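# Stow cardboard box in cabinet, close door

## Task

Place the cardboard box inside the cabinet, then close the cabinet door; the robot must stay upright and not end up leaning, or the task counts as failed.

## Robot and tools

Robot: a LinearBot, an omnidirectional wheeled base with a column about 1.7 m tall. A carriage rides the column (lift_m, 0 to 1 m) and carries two six-joint arms, left and right, each ending in a five-finger hand. Arm bases sit roughly 0.57 m + lift_m above the floor; the carriage hangs about 0.15 m below them. A hand point reaches about 0.78 m from its shoulder but only about 0.4 m below the arm base. Cameras: carriage_camera (fixed, forward, tilted about 20 degrees down), left_wrist_camera and right_wrist_camera (on the little-finger side, aimed at the hand point).

Frames: base frame has its origin on the floor under the base centre, x forward, y left, z up, in metres; left_hand and right_hand readings are hand points in this frame and tend to read higher than the true hand, especially at long reach or under load. base_odometry is in the frame the base had at scene start, counts wheel turns only (slip counts as travel), heading in rad, left positive, -3.142 to 3.142.

move: one action. base takes exactly one key, each an offset from where the base last measured itself: translate_m (forward +, -2 to 2 m), strafe_m (left +, -2 to 2 m), or rotate_rad (counter-clockwise +, -6.3 to 6.3 rad). joints is a single dict, keyed by joint name, of absolute targets: lift_m 0 to 1 m; for each side (left_/right_) joint1_rad -2.617 to 3.054 (turn about vertical, 0 forward, + left), joint2_rad 0 to 3.141 (shoulder; 0 upper arm back and level, 1.57 up, 3.14 forward), joint3_rad 0 to 3.141 (elbow, 0 folded, 3.14 straight), joint4_rad -1.57 to 1.57 (wrist pitch, + lifts fingertips), joint5_rad -1.57 to 1.57 (wrist yaw, + turns fingertips right), joint6_rad -2.094 to 2.094 (roll about the finger direction, + clockwise seen from the forearm). Parked arm: 0, 0.05, 0.05, 1.45, 0, 0. Hand keys per side, each -1 to 1 with +1 open: hand_little, hand_ring, hand_middle, hand_index, hand_thumb_bend, hand_thumb_turn (+1 beside palm, -1 opposite the fingers). Settings, not motions: hand_force_limit (-1 to 1, stop force from about 0 to 10 N, thumb up to 15 N; starts at 0) and hand_speed (-0.96 to 1; full speed from +0.48; starts at -0.8). speeds (this action only): translate_m and strafe_m 0.02 to 0.5 m/s, rotate_rad 0.05 to 1.57 rad/s, lift_m 0.08 to 0.27 m/s. min_time_s 0.1 to 8 s sets the shortest duration of arm motions; too short a value makes the arm rush and possibly overshoot. cameras: a list from carriage_camera, left_wrist_camera, right_wrist_camera, or ["all"]. blocking: true (default) waits until everything rests; false returns in about half a second, and a later move overrides only the parts it names. An unknown key makes the call invalid; an out-of-range number gets it refused. A move with no action just reports state and images.

wait(seconds 0 to 10, cameras) lets time pass and returns state, early if running moves settle. stop(cameras) brakes all running motions; braked parts read "stopped" and may keep pressing; the base coasts a bit first. zoom_image(camera, region [x0,y0,x1,y1] in pixels, at most 504 by 504) enlarges part of the latest image of that camera. show_instructions shows the reference pages. finished_scene(scene 1) ends the scene irreversibly; the box must be in and the door shut without further help.

Result lines: "move" is "done" or the worst status. base_status and joint_status per motion: moving, done, off_target (rested short, may still push), contact_stop or time_out (old target dropped; after one of these, or a refusal, the later move/wait/finished_scene calls in that reply are skipped), not_followed (a safety check held back arm targets, e.g. arms too close; free it by sending one arm its current readings with joint1 turned away, then the other). on_its_own lists uncommanded behaviour. motor_effort gives percent of maximum with the peak in brackets; falling lift effort while lowering means a hand rests on something. Per-hand: hand_stopped_by gives six words (little, ring, middle, index, thumb_bend, thumb_turn): moving, target, force, stalled, fault; *_load_n gives fingertip force in N, positive when pushed open, and drops near 0 if a grip is lost. Joint torques are noisy with offsets. MOTOR HOT warns at 75 °C; at 100 °C that arm goes limp for 30 to 60 s (limit_stop_at_motor_heat); park it to cool and resend targets afterwards.

Gripping: a finger motor moves only when its target changes; it halts on reaching the target or hitting the force limit, then locks. Close at hand_speed -0.94 or slower for gentle grips. With the thumb turned fully in front, the hand wraps objects 0.035 to 0.065 m thick, or handles down to about 0.025 m.

Cautions: arms have no contact sensing and keep pressing when blocked, then spring free; step hands in small increments near objects and use min_time_s of 2 or more for straighter paths. Never let the arms collide or squeeze each other. The robot can topple: keep the carriage low when possible, avoid stretched or loaded arms swinging fast, and never drive the base away while a hand holds a fixed thing such as a shut door handle; watch for a hand z rising without commands as a sign of leaning. After a blocked drive, back off about 0.2 m. Do not back under table edges, slam the door, drop the box or strike furniture hard. A single action is cut off after roughly 14 s.

Each tool is called after "Call:" in YAML: its name, and indented under it one key for each argument.

Reference images:

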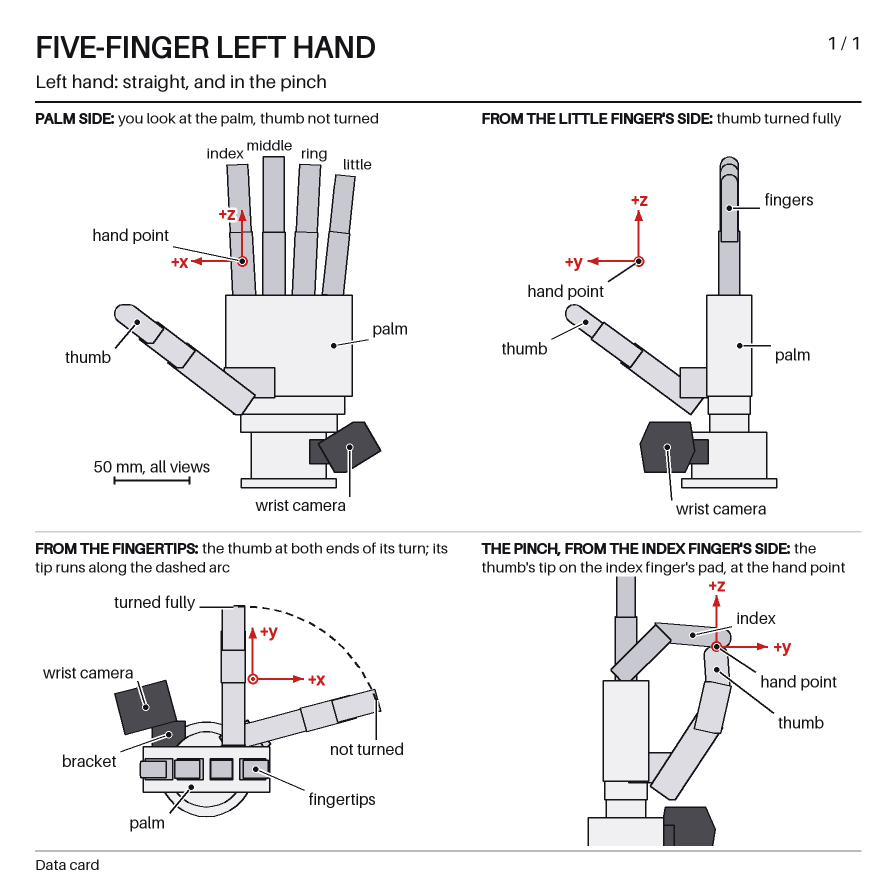

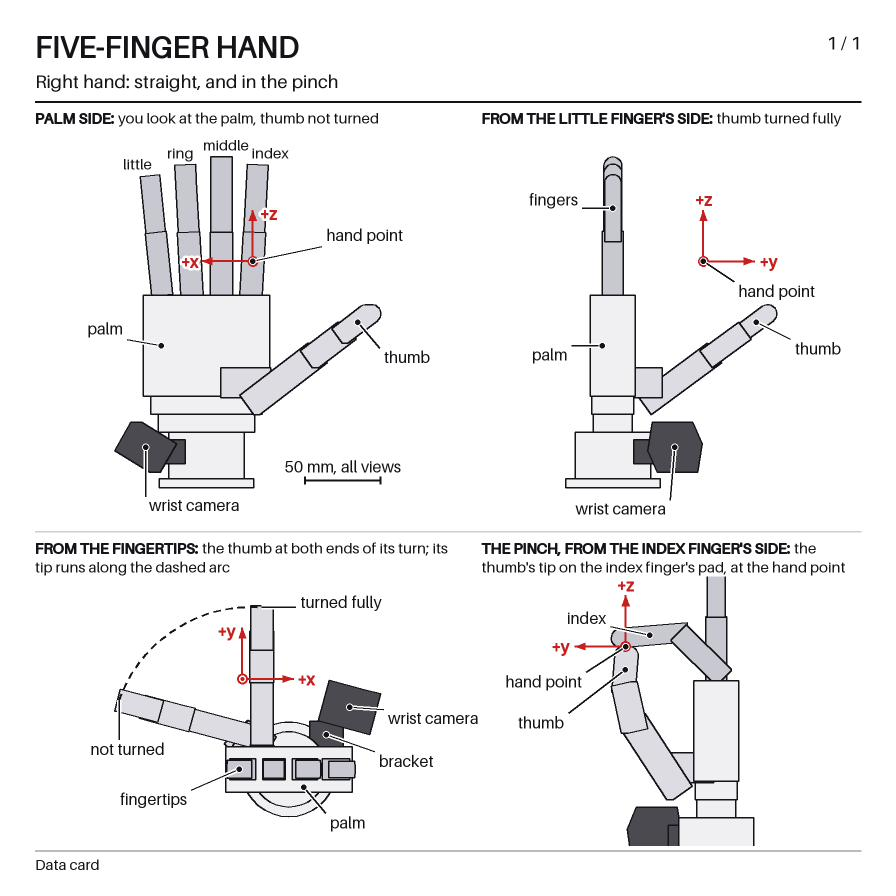

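## Session

Call:
move:

Scene clock: 0.00 s.
Joint torques (N m): no reading
base_odometry: x=+0.000 y=+0.000 heading=+0.000
base_status: not commanded
joint_positions: lift_m=+0.300 left_joint1_rad=-0.013 left_joint2_rad=+0.054 left_joint3_rad=+0.060 left_joint4_rad=+1.485 left_joint5_rad=+0.020 left_joint6_rad=-0.031 right_joint1_rad=-0.012 right_joint2_rad=+0.057 right_joint3_rad=+0.052 right_joint4_rad=+1.405 right_joint5_rad=+0.036 right_joint6_rad=+0.040 left_hand_little=+1.000 left_hand_ring=+1.000 left_hand_middle=+1.000 left_hand_index=+1.000 left_hand_thumb_turn=+1.000 left_hand_thumb_bend=+1.000 left_hand_force_limit=+0.000 left_hand_speed=-0.800 right_hand_little=+1.000 right_hand_ring=+1.000 right_hand_middle=+1.000 right_hand_index=+1.000 right_hand_thumb_turn=+1.000 right_hand_thumb_bend=+1.000 right_hand_force_limit=+0.000 right_hand_speed=-0.800
joint_status: not commanded
left_hand_stopped_by: target,target,target,target,target,target
right_hand_stopped_by: target,target,target,target,target,target
left_little_load_n: 0.0
left_ring_load_n: 0.0
left_middle_load_n: 0.0
left_index_load_n: 0.0
left_thumb_bend_load_n: 0.0
left_thumb_turn_load_n: 0.0
right_little_load_n: -0.5
right_ring_load_n: 0.0
right_middle_load_n: 0.0
right_index_load_n: 0.0
right_thumb_bend_load_n: 0.0
right_thumb_turn_load_n: 0.0
motor_effort: lift_m=+32 drive_wheels=+1
left_hand: x=+0.3074 y=+0.2772 z=+1.3146 quat_wxyz=(+0.691, -0.022, +0.035, -0.722) (m; base frame)
right_hand: x=+0.3323 y=-0.2897 z=+1.3060 quat_wxyz=(+0.713, -0.046, +0.074, -0.696) (m; base frame)
pictures: carriage_camera, left_wrist_camera, right_wrist_camera

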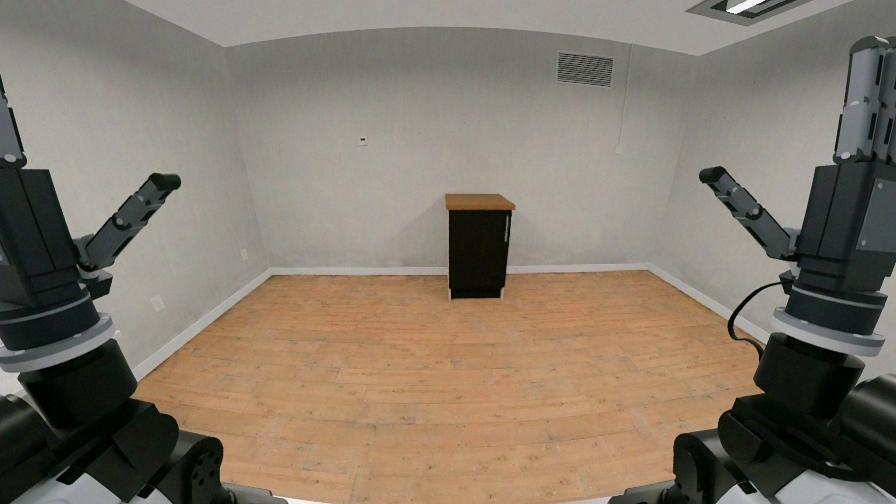

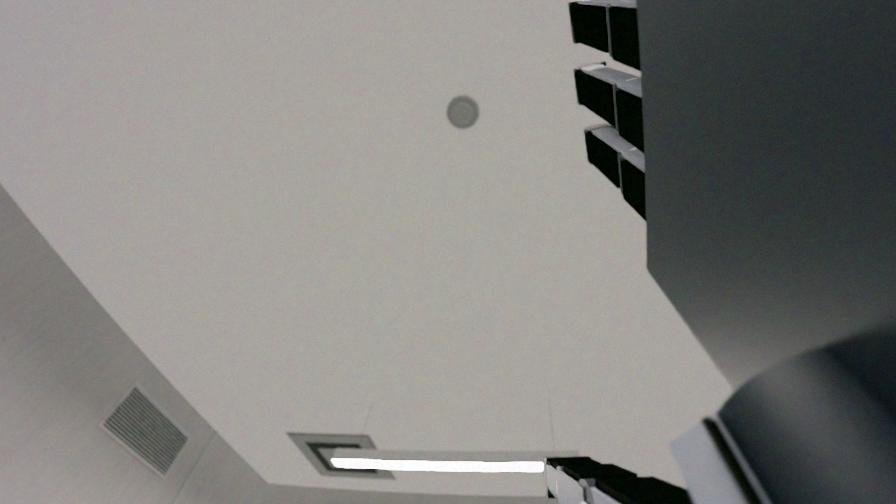

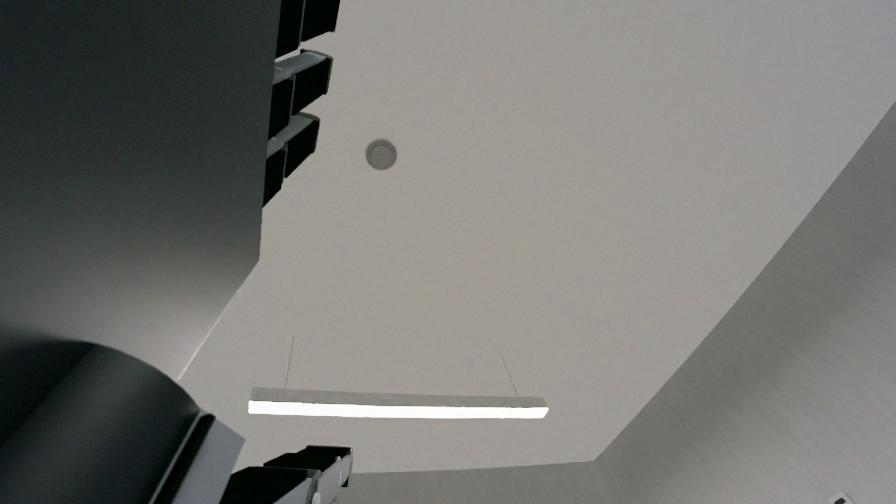

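Call:
zoom_image:
  camera: "carriage_camera"
  region: [400, 160, 560, 320]

Call:
move:
  base: {"rotate_rad": 1.5}
  cameras: ["carriage_camera"]

Scaled by 3.150 from the camera's 896x504 image, which has a finer 1280x720 frame.

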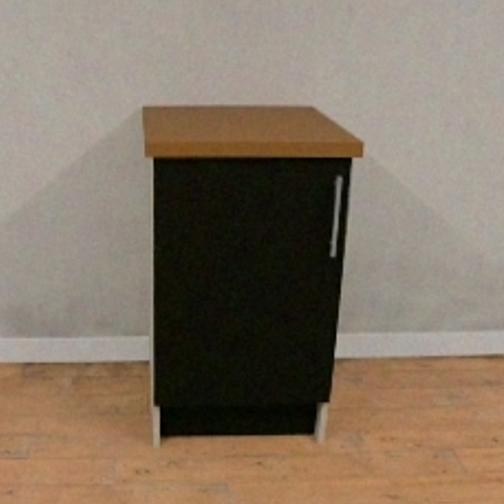

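Scene clock: 6.70 s.
Joint torques (N m): left_arm=[0.34 3.48 5.41 -0.24 0.01 -0.1] | right_arm=[0.24 4.27 5.35 -0.06 0.05 0]
move: done
base_odometry: x=+0.000 y=+0.000 heading=+1.500
base_status: done
joint_positions: lift_m=+0.300 left_joint1_rad=-0.013 left_joint2_rad=+0.054 left_joint3_rad=+0.060 left_joint4_rad=+1.484 left_joint5_rad=+0.020 left_joint6_rad=-0.031 right_joint1_rad=-0.012 right_joint2_rad=+0.057 right_joint3_rad=+0.052 right_joint4_rad=+1.405 right_joint5_rad=+0.036 right_joint6_rad=+0.040 left_hand_little=+1.000 left_hand_ring=+1.000 left_hand_middle=+1.000 left_hand_index=+1.000 left_hand_thumb_turn=+1.000 left_hand_thumb_bend=+1.000 left_hand_force_limit=+0.000 left_hand_speed=-0.800 right_hand_little=+1.000 right_hand_ring=+1.000 right_hand_middle=+1.000 right_hand_index=+1.000 right_hand_thumb_turn=+1.000 right_hand_thumb_bend=+1.000 right_hand_force_limit=+0.000 right_hand_speed=-0.800
joint_status: not commanded
left_hand_stopped_by: target,target,target,target,target,target
right_hand_stopped_by: target,target,target,target,target,target
left_little_load_n: 0.0
left_ring_load_n: 0.0
left_middle_load_n: 0.0
left_index_load_n: 0.0
left_thumb_bend_load_n: 0.0
left_thumb_turn_load_n: 0.0
right_little_load_n: 0.0
right_ring_load_n: 0.0
right_middle_load_n: 0.0
right_index_load_n: 0.0
right_thumb_bend_load_n: 0.0
right_thumb_turn_load_n: 0.5
motor_effort: lift_m=+32(32) drive_wheels=+5(17)
left_hand: x=+0.3075 y=+0.2772 z=+1.3146 quat_wxyz=(+0.691, -0.022, +0.035, -0.722) (m; base frame)
right_hand: x=+0.3323 y=-0.2897 z=+1.3060 quat_wxyz=(+0.713, -0.046, +0.074, -0.696) (m; base frame)
pictures: carriage_camera

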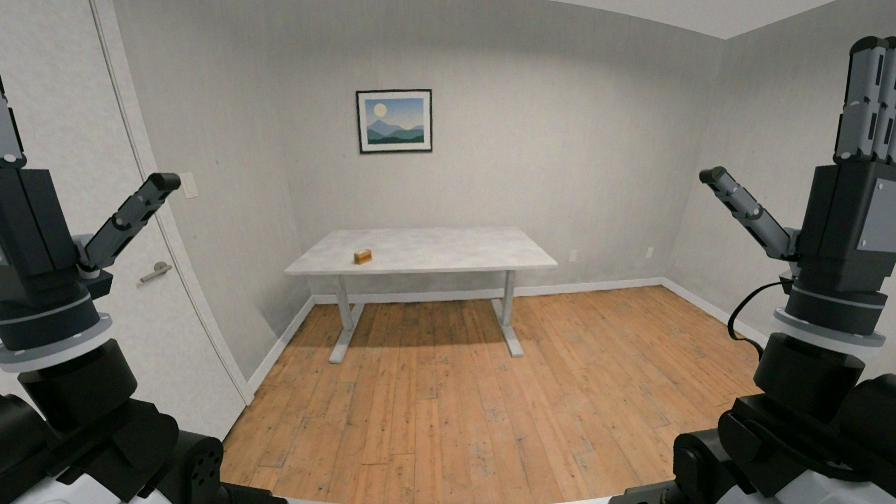

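Call:
zoom_image:
  camera: "carriage_camera"
  region: [280, 210, 440, 310]

Scaled by 3.150 from the camera's 896x504 image, which has a finer 1280x720 frame.

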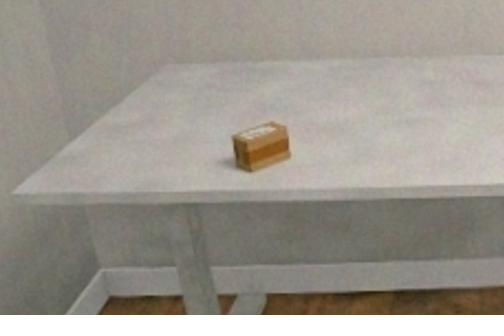

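Call:
move:
  base: {"rotate_rad": -1.5}

Call:
move:
  base: {"translate_m": 1.0}
  cameras: ["carriage_camera"]

Call:
zoom_image:
  camera: "carriage_camera"
  region: [400, 170, 600, 370]

Scene clock: 96.43 s.
Joint torques (N m): left_arm=[0.62 3.55 5.68 -0.19 0.09 -0.12] | right_arm=[0.24 4.26 5.35 -0.05 0.05 0]
move: done
base_odometry: x=+0.000 y=+0.000 heading=+0.000
base_status: done
joint_positions: lift_m=+0.300 left_joint1_rad=-0.013 left_joint2_rad=+0.054 left_joint3_rad=+0.060 left_joint4_rad=+1.483 left_joint5_rad=+0.019 left_joint6_rad=-0.031 right_joint1_rad=-0.012 right_joint2_rad=+0.057 right_joint3_rad=+0.052 right_joint4_rad=+1.405 right_joint5_rad=+0.036 right_joint6_rad=+0.040 left_hand_little=+1.000 left_hand_ring=+1.000 left_hand_middle=+1.000 left_hand_index=+1.000 left_hand_thumb_turn=+1.000 left_hand_thumb_bend=+1.000 left_hand_force_limit=+0.000 left_hand_speed=-0.800 right_hand_little=+1.000 right_hand_ring=+1.000 right_hand_middle=+1.000 right_hand_index=+1.000 right_hand_thumb_turn=+1.000 right_hand_thumb_bend=+1.000 right_hand_force_limit=+0.000 right_hand_speed=-0.800
joint_status: not commanded
left_hand_stopped_by: target,target,target,target,target,target
right_hand_stopped_by: target,target,target,target,target,target
left_little_load_n: 0.0
left_ring_load_n: 0.0
left_middle_load_n: 0.0
left_index_load_n: 0.0
left_thumb_bend_load_n: -0.5
left_thumb_turn_load_n: 0.0
right_little_load_n: 0.0
right_ring_load_n: 0.0
right_middle_load_n: 0.0
right_index_load_n: 0.0
right_thumb_bend_load_n: 0.0
right_thumb_turn_load_n: 0.0
motor_effort: lift_m=+32(32) drive_wheels=+4(19)
left_hand: x=+0.3079 y=+0.2773 z=+1.3145 quat_wxyz=(+0.691, -0.022, +0.036, -0.722) (m; base frame)
right_hand: x=+0.3324 y=-0.2897 z=+1.3059 quat_wxyz=(+0.713, -0.046, +0.074, -0.696) (m; base frame)
pictures: none

Scene clock: 100.83 s.
Joint torques (N m): left_arm=[0.32 3.59 5.57 -0.21 0.06 -0.01] | right_arm=[0.23 4.25 5.45 -0.04 0.05 0]
move: done
base_odometry: x=+1.000 y=-0.001 heading=-0.001
base_status: done
joint_positions: lift_m=+0.300 left_joint1_rad=-0.013 left_joint2_rad=+0.054 left_joint3_rad=+0.060 left_joint4_rad=+1.481 left_joint5_rad=+0.019 left_joint6_rad=-0.031 right_joint1_rad=-0.012 right_joint2_rad=+0.057 right_joint3_rad=+0.052 right_joint4_rad=+1.404 right_joint5_rad=+0.036 right_joint6_rad=+0.040 left_hand_little=+1.000 left_hand_ring=+1.000 left_hand_middle=+1.000 left_hand_index=+1.000 left_hand_thumb_turn=+1.000 left_hand_thumb_bend=+1.000 left_hand_force_limit=+0.000 left_hand_speed=-0.800 right_hand_little=+1.000 right_hand_ring=+1.000 right_hand_middle=+1.000 right_hand_index=+1.000 right_hand_thumb_turn=+1.000 right_hand_thumb_bend=+1.000 right_hand_force_limit=+0.000 right_hand_speed=-0.800
joint_status: not commanded
left_hand_stopped_by: target,target,target,target,target,target
right_hand_stopped_by: target,target,target,target,target,target
left_little_load_n: 0.0
left_ring_load_n: 0.0
left_middle_load_n: 0.0
left_index_load_n: 0.0
left_thumb_bend_load_n: 0.0
left_thumb_turn_load_n: 0.0
right_little_load_n: 0.0
right_ring_load_n: 0.0
right_middle_load_n: 0.0
right_index_load_n: 0.0
right_thumb_bend_load_n: 0.0
right_thumb_turn_load_n: 0.0
motor_effort: lift_m=+32(32) drive_wheels=-7(22)
left_hand: x=+0.3083 y=+0.2773 z=+1.3144 quat_wxyz=(+0.691, -0.023, +0.036, -0.722) (m; base frame)
right_hand: x=+0.3326 y=-0.2897 z=+1.3059 quat_wxyz=(+0.713, -0.046, +0.074, -0.696) (m; base frame)
pictures: carriage_camera

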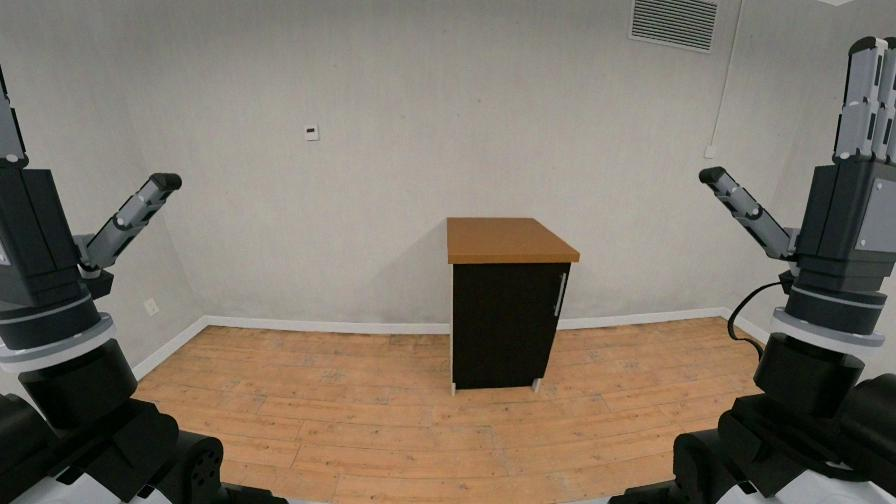

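Scaled by 2.520 from the camera's 896x504 image, which has a finer 1280x720 frame.

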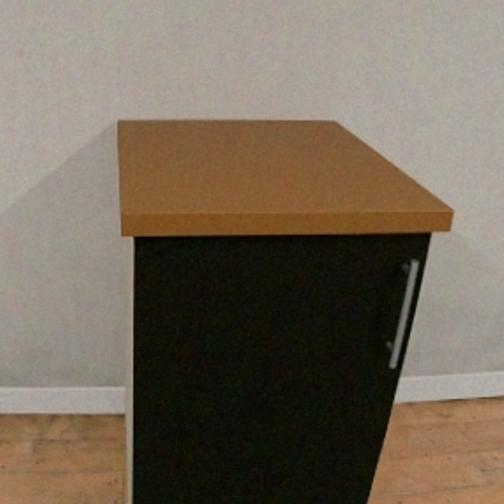

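Call:
move:
  base: {"strafe_m": -0.24}
  joints: {"lift_m": 0.0, "right_hand_little": 0.0, "right_hand_ring": 0.0, "right_hand_middle": 0.0, "right_hand_index": 0.0, "right_hand_thumb_turn": -1.0}

Call:
move:
  joints: {"right_joint1_rad": 0.0, "right_joint2_rad": 2.01, "right_joint3_rad": 0.924, "right_joint4_rad": 1.09, "right_joint5_rad": 0.0, "right_joint6_rad": 1.57}
  min_time_s: 3
  cameras: ["carriage_camera", "right_wrist_camera"]

Scene clock: 184.83 s.
Joint torques (N m): left_arm=[0.28 3.55 5.6 -0.17 0.06 -0.09] | right_arm=[0.21 4.25 5.38 -0.01 0.04 0]
move: done
base_odometry: x=+1.000 y=-0.241 heading=+0.000
base_status: done
joint_positions: lift_m=+0.002 left_joint1_rad=-0.012 left_joint2_rad=+0.054 left_joint3_rad=+0.060 left_joint4_rad=+1.481 left_joint5_rad=+0.020 left_joint6_rad=-0.031 right_joint1_rad=-0.012 right_joint2_rad=+0.057 right_joint3_rad=+0.052 right_joint4_rad=+1.404 right_joint5_rad=+0.036 right_joint6_rad=+0.040 left_hand_little=+1.000 left_hand_ring=+1.000 left_hand_middle=+1.000 left_hand_index=+1.000 left_hand_thumb_turn=+1.000 left_hand_thumb_bend=+1.000 left_hand_force_limit=+0.000 left_hand_speed=-0.800 right_hand_little=+0.000 right_hand_ring=+0.000 right_hand_middle=+0.000 right_hand_index=+0.000 right_hand_thumb_turn=-1.000 right_hand_thumb_bend=+1.000 right_hand_force_limit=+0.000 right_hand_speed=-0.800
joint_status: all done
joint sent to its limit — lift_m, lower limit.
left_hand_stopped_by: target,target,target,target,target,target
right_hand_stopped_by: target,target,target,target,target,target
left_little_load_n: 0.0
left_ring_load_n: 0.0
left_middle_load_n: 0.0
left_index_load_n: 0.0
left_thumb_bend_load_n: 0.0
left_thumb_turn_load_n: 0.0
right_little_load_n: 0.0
right_ring_load_n: -0.5
right_middle_load_n: 0.0
right_index_load_n: 0.0
right_thumb_bend_load_n: 0.0
right_thumb_turn_load_n: 0.0
motor_effort: lift_m=+32(34) drive_wheels=-3(11)
left_hand: x=+0.3084 y=+0.2773 z=+1.0160 quat_wxyz=(+0.691, -0.023, +0.036, -0.722) (m; base frame)
right_hand: x=+0.3326 y=-0.2897 z=+1.0075 quat_wxyz=(+0.713, -0.046, +0.074, -0.696) (m; base frame)
pictures: none

Scene clock: 188.17 s.
Joint torques (N m): left_arm=[0.4 3.55 5.5 -0.14 0.06 -0.03] | right_arm=[0.81 -9.26 7.3 2.19 -0.03 0.19]
move: done
base_odometry: x=+1.000 y=-0.241 heading=+0.000
base_status: not commanded
joint_positions: lift_m=+0.002 left_joint1_rad=-0.012 left_joint2_rad=+0.054 left_joint3_rad=+0.060 left_joint4_rad=+1.481 left_joint5_rad=+0.020 left_joint6_rad=-0.031 right_joint1_rad=-0.006 right_joint2_rad=+2.002 right_joint3_rad=+0.900 right_joint4_rad=+1.099 right_joint5_rad=+0.009 right_joint6_rad=+1.559 left_hand_little=+1.000 left_hand_ring=+1.000 left_hand_middle=+1.000 left_hand_index=+1.000 left_hand_thumb_turn=+1.000 left_hand_thumb_bend=+1.000 left_hand_force_limit=+0.000 left_hand_speed=-0.800 right_hand_little=+0.000 right_hand_ring=+0.000 right_hand_middle=+0.000 right_hand_index=+0.000 right_hand_thumb_turn=-1.000 right_hand_thumb_bend=+1.000 right_hand_force_limit=+0.000 right_hand_speed=-0.800
joint_status: all done
left_hand_stopped_by: target,target,target,target,target,target
right_hand_stopped_by: target,target,target,target,target,target
left_little_load_n: 0.0
left_ring_load_n: 0.0
left_middle_load_n: 0.0
left_index_load_n: 0.0
left_thumb_bend_load_n: 0.0
left_thumb_turn_load_n: 0.0
right_little_load_n: 0.0
right_ring_load_n: 0.0
right_middle_load_n: 0.0
right_index_load_n: 0.0
right_thumb_bend_load_n: 0.0
right_thumb_turn_load_n: -0.5
motor_effort: lift_m=+32(32) drive_wheels=-3(3)
left_hand: x=+0.3084 y=+0.2773 z=+1.0160 quat_wxyz=(+0.691, -0.023, +0.036, -0.722) (m; base frame)
right_hand: x=+0.7903 y=-0.2595 z=+0.7563 quat_wxyz=(+0.706, +0.001, +0.708, -0.010) (m; base frame)
pictures: carriage_camera, right_wrist_camera
camera_calibration:
carriage_camera: T_world_to_cam=[[-0.00443072, -0.999987, 0.00253224, -0.00381505], [-0.365673, -0.000736678, -0.930743, 0.971794], [0.930733, -0.00504984, -0.365665, 0.22362], [0, 0, 0, 1]] pos_world=[0.147212, -0.00196986, 0.98627]
right_wrist_camera: T_world_to_cam=[[0.018651, 0.940564, -0.339104, 0.488275], [-0.548775, 0.293139, 0.782889, -0.0875365], [0.835762, 0.17149, 0.521625, -0.895048], [0, 0, 0, 1]] pos_world=[0.690902, -0.280101, 0.700986]

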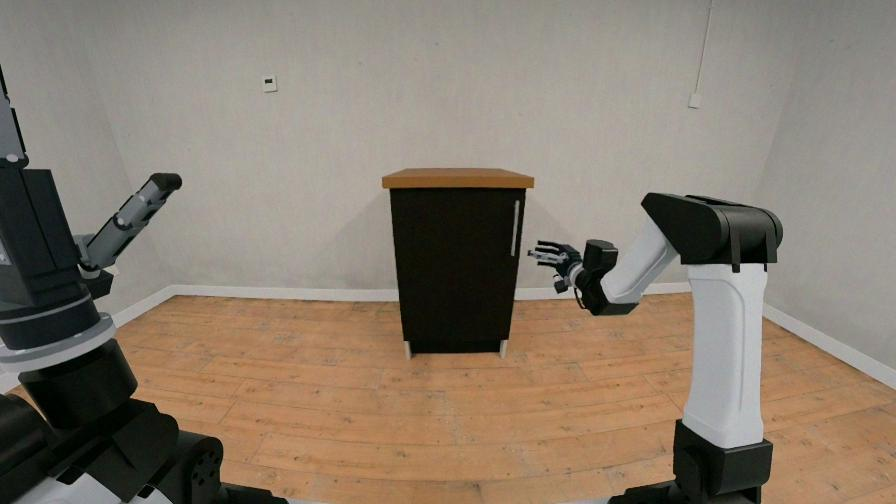

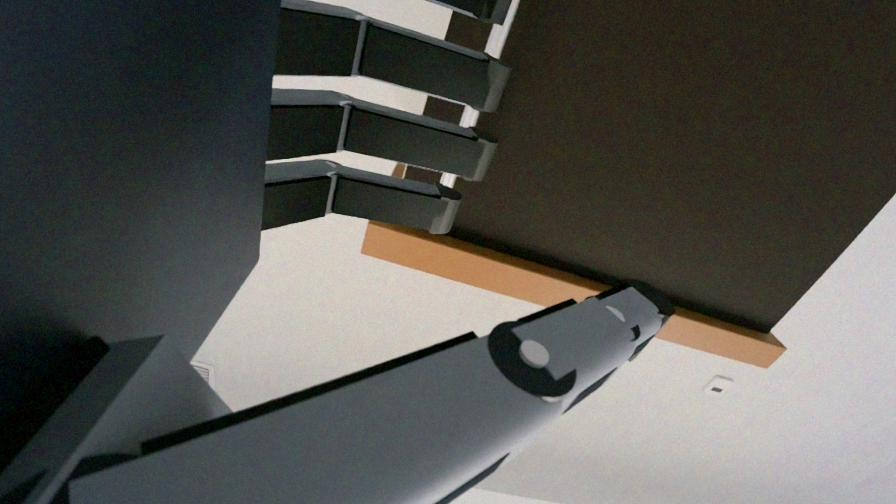

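Call:
zoom_image:
  camera: "carriage_camera"
  region: [480, 170, 640, 330]

Call:
zoom_image:
  camera: "right_wrist_camera"
  region: [250, 0, 754, 300]

Scaled by 3.150 from the camera's 896x504 image, which has a finer 1280x720 frame.

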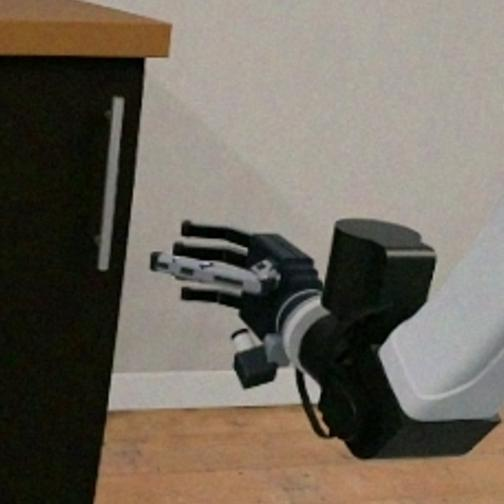

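Scaled by 1.000.

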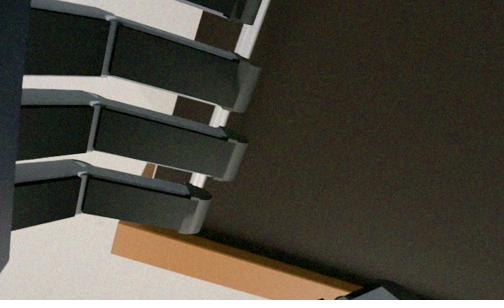

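Call:
move:
  base: {"translate_m": 0.12}
  speeds: {"translate_m": 0.15}
  cameras: ["carriage_camera", "right_wrist_camera"]

Call:
zoom_image:
  camera: "carriage_camera"
  region: [480, 170, 640, 330]

Call:
zoom_image:
  camera: "right_wrist_camera"
  region: [250, 0, 650, 300]

Scene clock: 217.50 s.
Joint torques (N m): left_arm=[0.24 3.44 5.65 -0.17 0.03 -0.07] | right_arm=[0.8 -9.31 7.1 2.22 -0.02 0.16]
move: done
base_odometry: x=+1.120 y=-0.241 heading=-0.001
base_status: done
joint_positions: lift_m=+0.002 left_joint1_rad=-0.012 left_joint2_rad=+0.054 left_joint3_rad=+0.060 left_joint4_rad=+1.481 left_joint5_rad=+0.020 left_joint6_rad=-0.031 right_joint1_rad=-0.006 right_joint2_rad=+2.003 right_joint3_rad=+0.900 right_joint4_rad=+1.097 right_joint5_rad=+0.009 right_joint6_rad=+1.561 left_hand_little=+1.000 left_hand_ring=+1.000 left_hand_middle=+1.000 left_hand_index=+1.000 left_hand_thumb_turn=+1.000 left_hand_thumb_bend=+1.000 left_hand_force_limit=+0.000 left_hand_speed=-0.800 right_hand_little=+0.000 right_hand_ring=+0.000 right_hand_middle=+0.000 right_hand_index=+0.000 right_hand_thumb_turn=-1.000 right_hand_thumb_bend=+1.000 right_hand_force_limit=+0.000 right_hand_speed=-0.800
joint_status: not commanded
left_hand_stopped_by: target,target,target,target,target,target
right_hand_stopped_by: target,target,target,target,target,target
left_little_load_n: 0.0
left_ring_load_n: 0.0
left_middle_load_n: 0.0
left_index_load_n: 0.0
left_thumb_bend_load_n: 0.0
left_thumb_turn_load_n: 0.0
right_little_load_n: 0.0
right_ring_load_n: 0.0
right_middle_load_n: 0.0
right_index_load_n: 0.0
right_thumb_bend_load_n: 0.0
right_thumb_turn_load_n: 0.0
motor_effort: lift_m=+32(32) drive_wheels=-5(12)
left_hand: x=+0.3084 y=+0.2773 z=+1.0160 quat_wxyz=(+0.691, -0.023, +0.036, -0.722) (m; base frame)
right_hand: x=+0.7904 y=-0.2594 z=+0.7554 quat_wxyz=(+0.705, +0.002, +0.709, -0.009) (m; base frame)
pictures: carriage_camera, right_wrist_camera
camera_calibration:
carriage_camera: T_world_to_cam=[[-0.00443072, -0.999987, 0.00253224, -0.00381505], [-0.365673, -0.000736678, -0.930743, 0.971794], [0.930733, -0.00504984, -0.365665, 0.22362], [0, 0, 0, 1]] pos_world=[0.147212, -0.00196986, 0.98627]
right_wrist_camera: T_world_to_cam=[[0.0168312, 0.941097, -0.337718, 0.488451], [-0.546636, 0.291479, 0.785003, -0.0906466], [0.837201, 0.171396, 0.519343, -0.894147], [0, 0, 0, 1]] pos_world=[0.690809, -0.280005, 0.700485]

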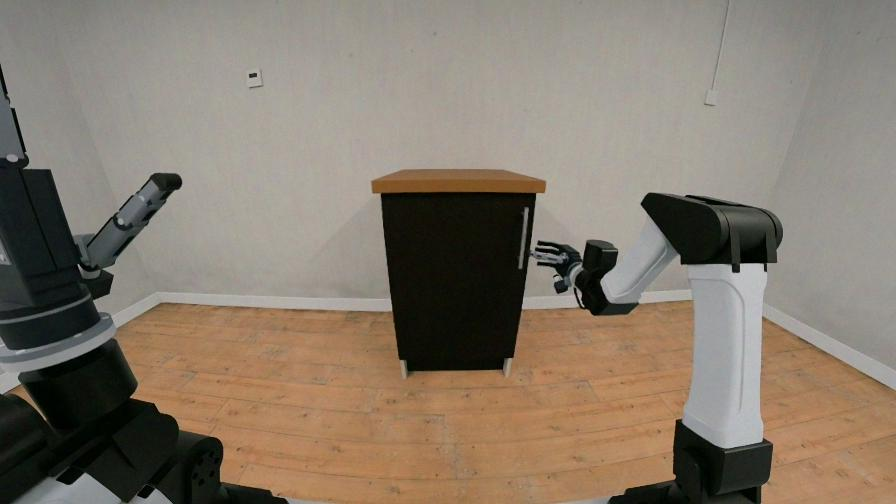

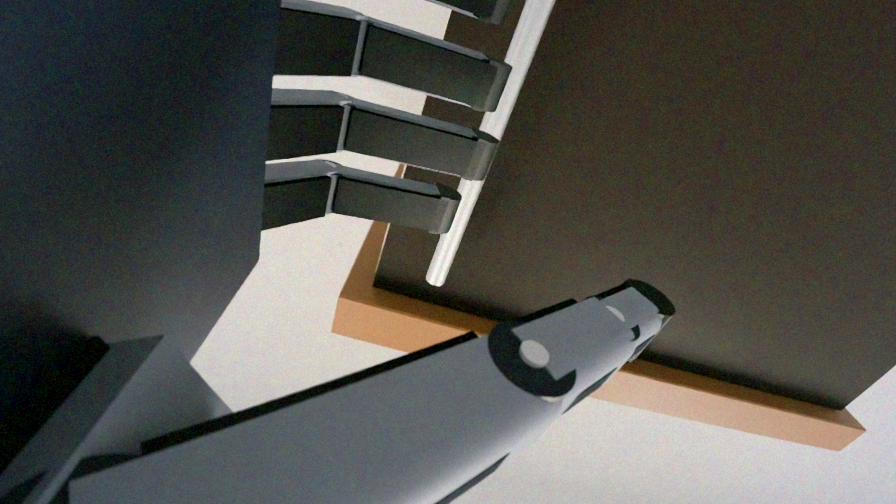

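Scaled by 3.150 from the camera's 896x504 image, which has a finer 1280x720 frame.

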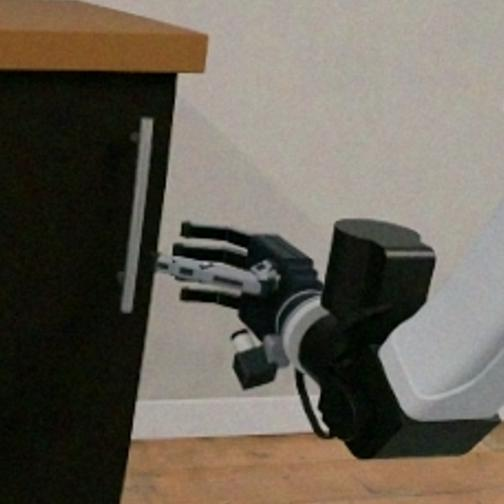

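Scaled by 1.260 from the camera's 896x504 image, which has a finer 1280x720 frame.

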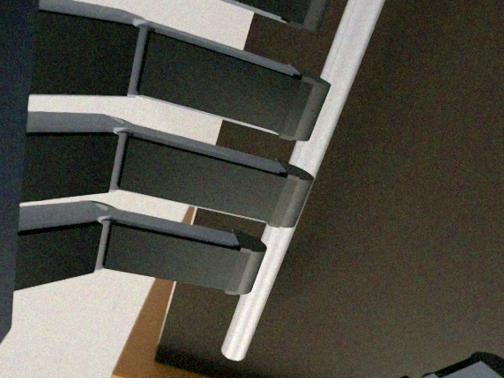

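Call:
move:
  joints: {"right_joint1_rad": -0.04}

Call:
move:
  base: {"translate_m": 0.065}
  speeds: {"translate_m": 0.06}
  cameras: ["carriage_camera", "right_wrist_camera"]

Call:
zoom_image:
  camera: "carriage_camera"
  region: [500, 180, 620, 300]

Call:
zoom_image:
  camera: "right_wrist_camera"
  region: [250, 0, 650, 300]

Scene clock: 247.83 s.
Joint torques (N m): left_arm=[0.09 3.56 5.71 -0.15 0.04 -0.11] | right_arm=[0.1 -9.32 7.3 2.22 0 0.16]
move: done
base_odometry: x=+1.120 y=-0.241 heading=-0.001
base_status: not commanded
joint_positions: lift_m=+0.002 left_joint1_rad=-0.012 left_joint2_rad=+0.054 left_joint3_rad=+0.060 left_joint4_rad=+1.481 left_joint5_rad=+0.020 left_joint6_rad=-0.031 right_joint1_rad=-0.039 right_joint2_rad=+2.003 right_joint3_rad=+0.900 right_joint4_rad=+1.097 right_joint5_rad=+0.006 right_joint6_rad=+1.561 left_hand_little=+1.000 left_hand_ring=+1.000 left_hand_middle=+1.000 left_hand_index=+1.000 left_hand_thumb_turn=+1.000 left_hand_thumb_bend=+1.000 left_hand_force_limit=+0.000 left_hand_speed=-0.800 right_hand_little=+0.000 right_hand_ring=+0.000 right_hand_middle=+0.000 right_hand_index=+0.000 right_hand_thumb_turn=-1.000 right_hand_thumb_bend=+1.000 right_hand_force_limit=+0.000 right_hand_speed=-0.800
joint_status: all done
left_hand_stopped_by: target,target,target,target,target,target
right_hand_stopped_by: target,target,target,target,target,target
left_little_load_n: 0.0
left_ring_load_n: 0.0
left_middle_load_n: 0.0
left_index_load_n: 0.0
left_thumb_bend_load_n: 0.0
left_thumb_turn_load_n: 0.0
right_little_load_n: -0.5
right_ring_load_n: 0.0
right_middle_load_n: 0.0
right_index_load_n: 0.0
right_thumb_bend_load_n: 0.0
right_thumb_turn_load_n: 0.0
motor_effort: lift_m=+32(32) drive_wheels=-5(5)
left_hand: x=+0.3084 y=+0.2773 z=+1.0160 quat_wxyz=(+0.691, -0.023, +0.036, -0.722) (m; base frame)
right_hand: x=+0.7917 y=-0.2773 z=+0.7554 quat_wxyz=(+0.705, +0.012, +0.709, -0.019) (m; base frame)
pictures: none

Scene clock: 249.47 s.
Joint torques (N m): left_arm=[0.21 3.75 5.57 -0.19 0.08 -0.06] | right_arm=[0.12 -9.4 7.31 2.23 0.01 0.16]
move: done
base_odometry: x=+1.185 y=-0.242 heading=-0.001
base_status: done
joint_positions: lift_m=+0.002 left_joint1_rad=-0.012 left_joint2_rad=+0.054 left_joint3_rad=+0.060 left_joint4_rad=+1.481 left_joint5_rad=+0.020 left_joint6_rad=-0.031 right_joint1_rad=-0.039 right_joint2_rad=+2.003 right_joint3_rad=+0.900 right_joint4_rad=+1.096 right_joint5_rad=+0.006 right_joint6_rad=+1.561 left_hand_little=+1.000 left_hand_ring=+1.000 left_hand_middle=+1.000 left_hand_index=+1.000 left_hand_thumb_turn=+1.000 left_hand_thumb_bend=+1.000 left_hand_force_limit=+0.000 left_hand_speed=-0.800 right_hand_little=+0.000 right_hand_ring=+0.000 right_hand_middle=+0.000 right_hand_index=+0.000 right_hand_thumb_turn=-1.000 right_hand_thumb_bend=+1.000 right_hand_force_limit=+0.000 right_hand_speed=-0.800
joint_status: not commanded
left_hand_stopped_by: target,target,target,target,target,target
right_hand_stopped_by: target,target,target,target,target,target
left_little_load_n: 0.0
left_ring_load_n: 0.0
left_middle_load_n: -0.5
left_index_load_n: 0.0
left_thumb_bend_load_n: 0.0
left_thumb_turn_load_n: 0.0
right_little_load_n: 0.0
right_ring_load_n: 0.0
right_middle_load_n: 0.0
right_index_load_n: 0.0
right_thumb_bend_load_n: 0.0
right_thumb_turn_load_n: 0.0
motor_effort: lift_m=+32(32) drive_wheels=-5(14)
left_hand: x=+0.3084 y=+0.2773 z=+1.0160 quat_wxyz=(+0.691, -0.023, +0.036, -0.722) (m; base frame)
right_hand: x=+0.7918 y=-0.2773 z=+0.7552 quat_wxyz=(+0.705, +0.012, +0.709, -0.019) (m; base frame)
pictures: carriage_camera, right_wrist_camera
camera_calibration:
carriage_camera: T_world_to_cam=[[-0.00443072, -0.999987, 0.00253224, -0.00381505], [-0.365673, -0.000736678, -0.930743, 0.971794], [0.930733, -0.00504984, -0.365665, 0.22362], [0, 0, 0, 1]] pos_world=[0.147212, -0.00196986, 0.98627]
right_wrist_camera: T_world_to_cam=[[0.0450172, 0.940172, -0.337712, 0.482622], [-0.536987, 0.307836, 0.785418, -0.0879955], [0.842389, 0.14599, 0.518718, -0.902774], [0, 0, 0, 1]] pos_world=[0.691508, -0.294864, 0.700386]

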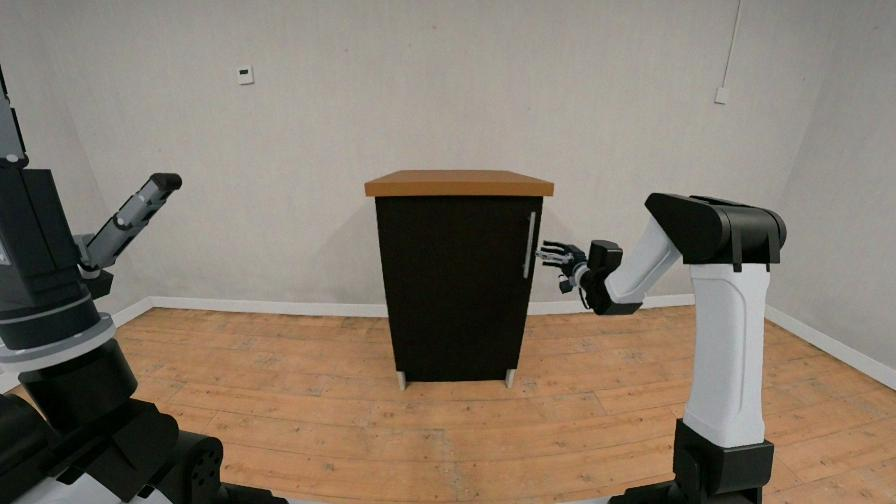

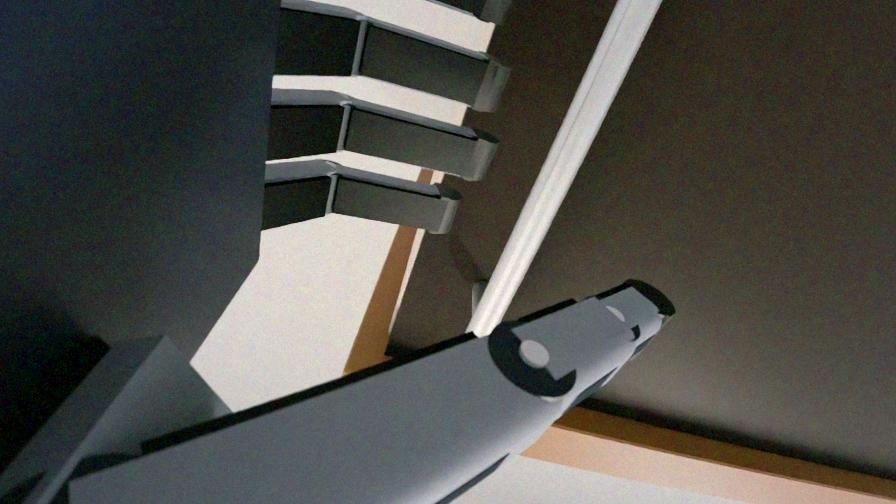

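Scaled by 4.200 from the camera's 896x504 image, which has a finer 1280x720 frame.

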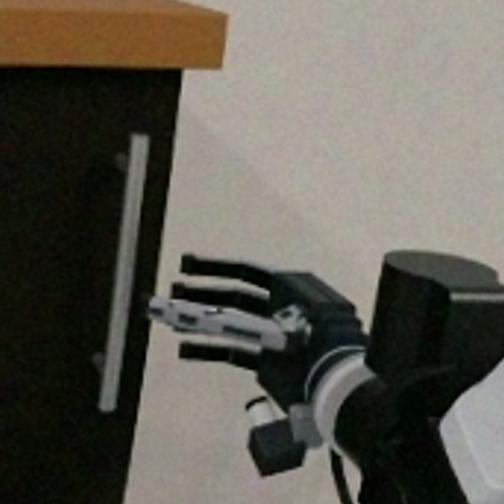

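Scaled by 1.260 from the camera's 896x504 image, which has a finer 1280x720 frame.

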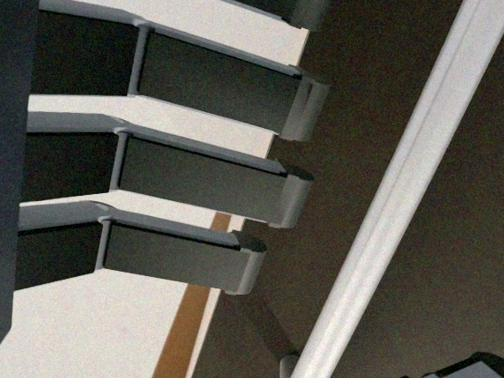

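Call:
move:
  base: {"translate_m": 0.035}
  speeds: {"translate_m": 0.05}
  cameras: ["carriage_camera", "right_wrist_camera"]

Call:
zoom_image:
  camera: "carriage_camera"
  region: [500, 180, 620, 300]

Call:
zoom_image:
  camera: "right_wrist_camera"
  region: [250, 0, 650, 300]

Scene clock: 295.13 s.
Joint torques (N m): left_arm=[0.34 3.67 5.72 -0.18 0.03 -0.12] | right_arm=[0.1 -9.39 7.27 2.24 0.01 0.16]
move: done
base_odometry: x=+1.220 y=-0.242 heading=-0.002
base_status: done
joint_positions: lift_m=+0.002 left_joint1_rad=-0.012 left_joint2_rad=+0.054 left_joint3_rad=+0.060 left_joint4_rad=+1.482 left_joint5_rad=+0.020 left_joint6_rad=-0.031 right_joint1_rad=-0.039 right_joint2_rad=+2.003 right_joint3_rad=+0.900 right_joint4_rad=+1.096 right_joint5_rad=+0.006 right_joint6_rad=+1.561 left_hand_little=+1.000 left_hand_ring=+1.000 left_hand_middle=+1.000 left_hand_index=+1.000 left_hand_thumb_turn=+1.000 left_hand_thumb_bend=+1.000 left_hand_force_limit=+0.000 left_hand_speed=-0.800 right_hand_little=+0.000 right_hand_ring=+0.000 right_hand_middle=+0.000 right_hand_index=+0.000 right_hand_thumb_turn=-1.000 right_hand_thumb_bend=+1.000 right_hand_force_limit=+0.000 right_hand_speed=-0.800
joint_status: not commanded
left_hand_stopped_by: target,target,target,target,target,target
right_hand_stopped_by: target,target,target,target,target,target
left_little_load_n: 0.0
left_ring_load_n: 0.0
left_middle_load_n: 0.0
left_index_load_n: 0.0
left_thumb_bend_load_n: 0.0
left_thumb_turn_load_n: 0.0
right_little_load_n: 0.0
right_ring_load_n: 0.0
right_middle_load_n: 0.0
right_index_load_n: 0.0
right_thumb_bend_load_n: 0.0
right_thumb_turn_load_n: -0.5
motor_effort: lift_m=+32(32) drive_wheels=-5(14)
left_hand: x=+0.3083 y=+0.2773 z=+1.0160 quat_wxyz=(+0.691, -0.023, +0.036, -0.722) (m; base frame)
right_hand: x=+0.7918 y=-0.2773 z=+0.7551 quat_wxyz=(+0.704, +0.012, +0.709, -0.019) (m; base frame)
pictures: carriage_camera, right_wrist_camera
camera_calibration:
carriage_camera: T_world_to_cam=[[-0.00443072, -0.999987, 0.00253224, -0.00381505], [-0.365673, -0.000736678, -0.930743, 0.971794], [0.930733, -0.00504984, -0.365665, 0.22362], [0, 0, 0, 1]] pos_world=[0.147212, -0.00196986, 0.98627]
right_wrist_camera: T_world_to_cam=[[0.044816, 0.940197, -0.33767, 0.482706], [-0.536638, 0.307758, 0.785687, -0.0883694], [0.842622, 0.145995, 0.518338, -0.902617], [0, 0, 0, 1]] pos_world=[0.691509, -0.294864, 0.700286]

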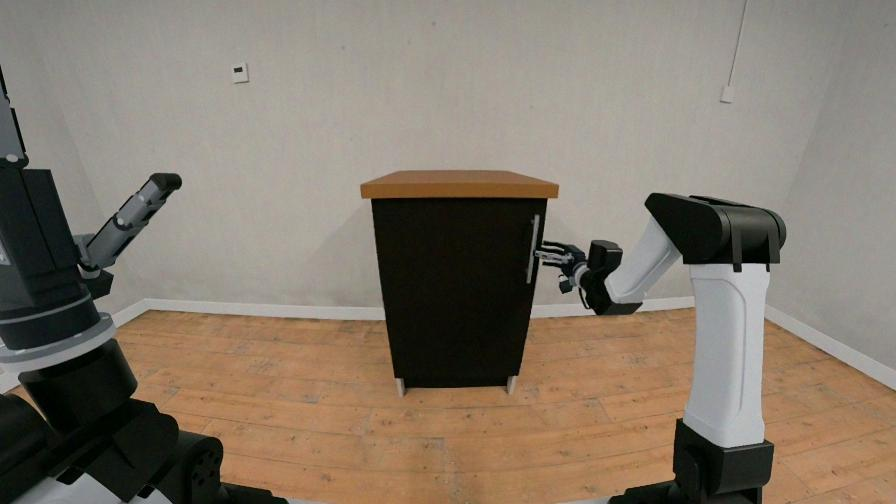

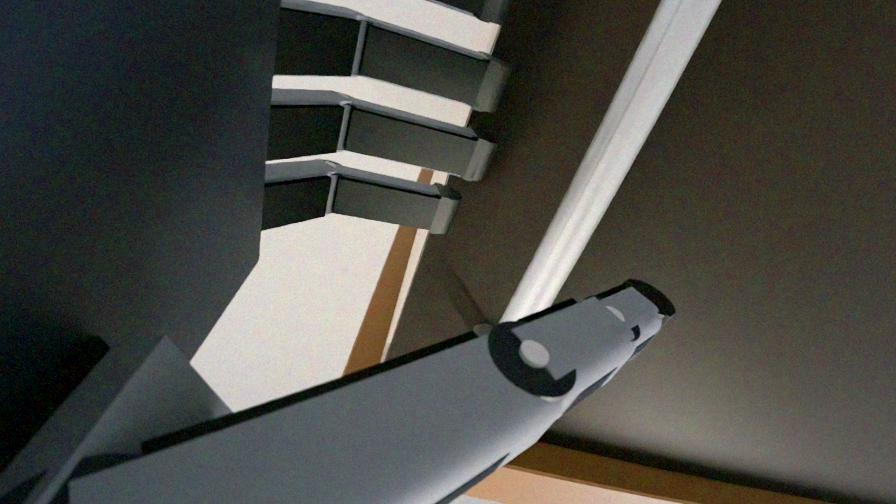

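Scaled by 4.200 from the camera's 896x504 image, which has a finer 1280x720 frame.

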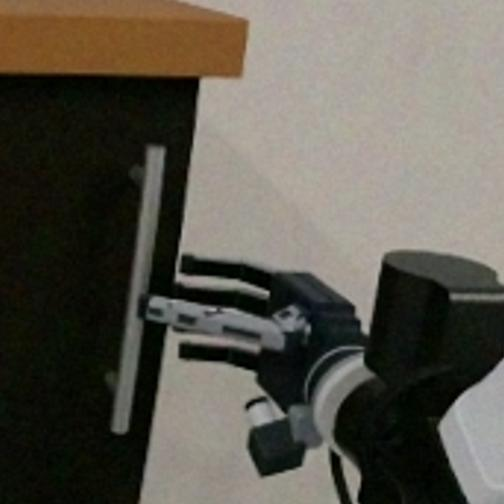

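Scaled by 1.260 from the camera's 896x504 image, which has a finer 1280x720 frame.

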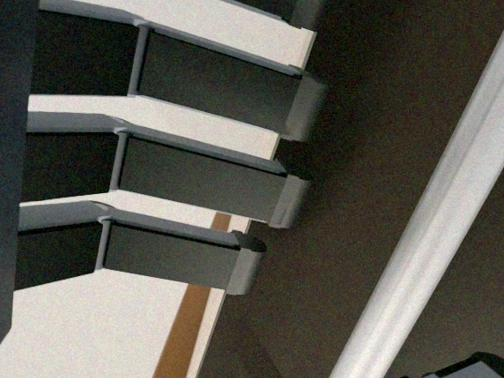

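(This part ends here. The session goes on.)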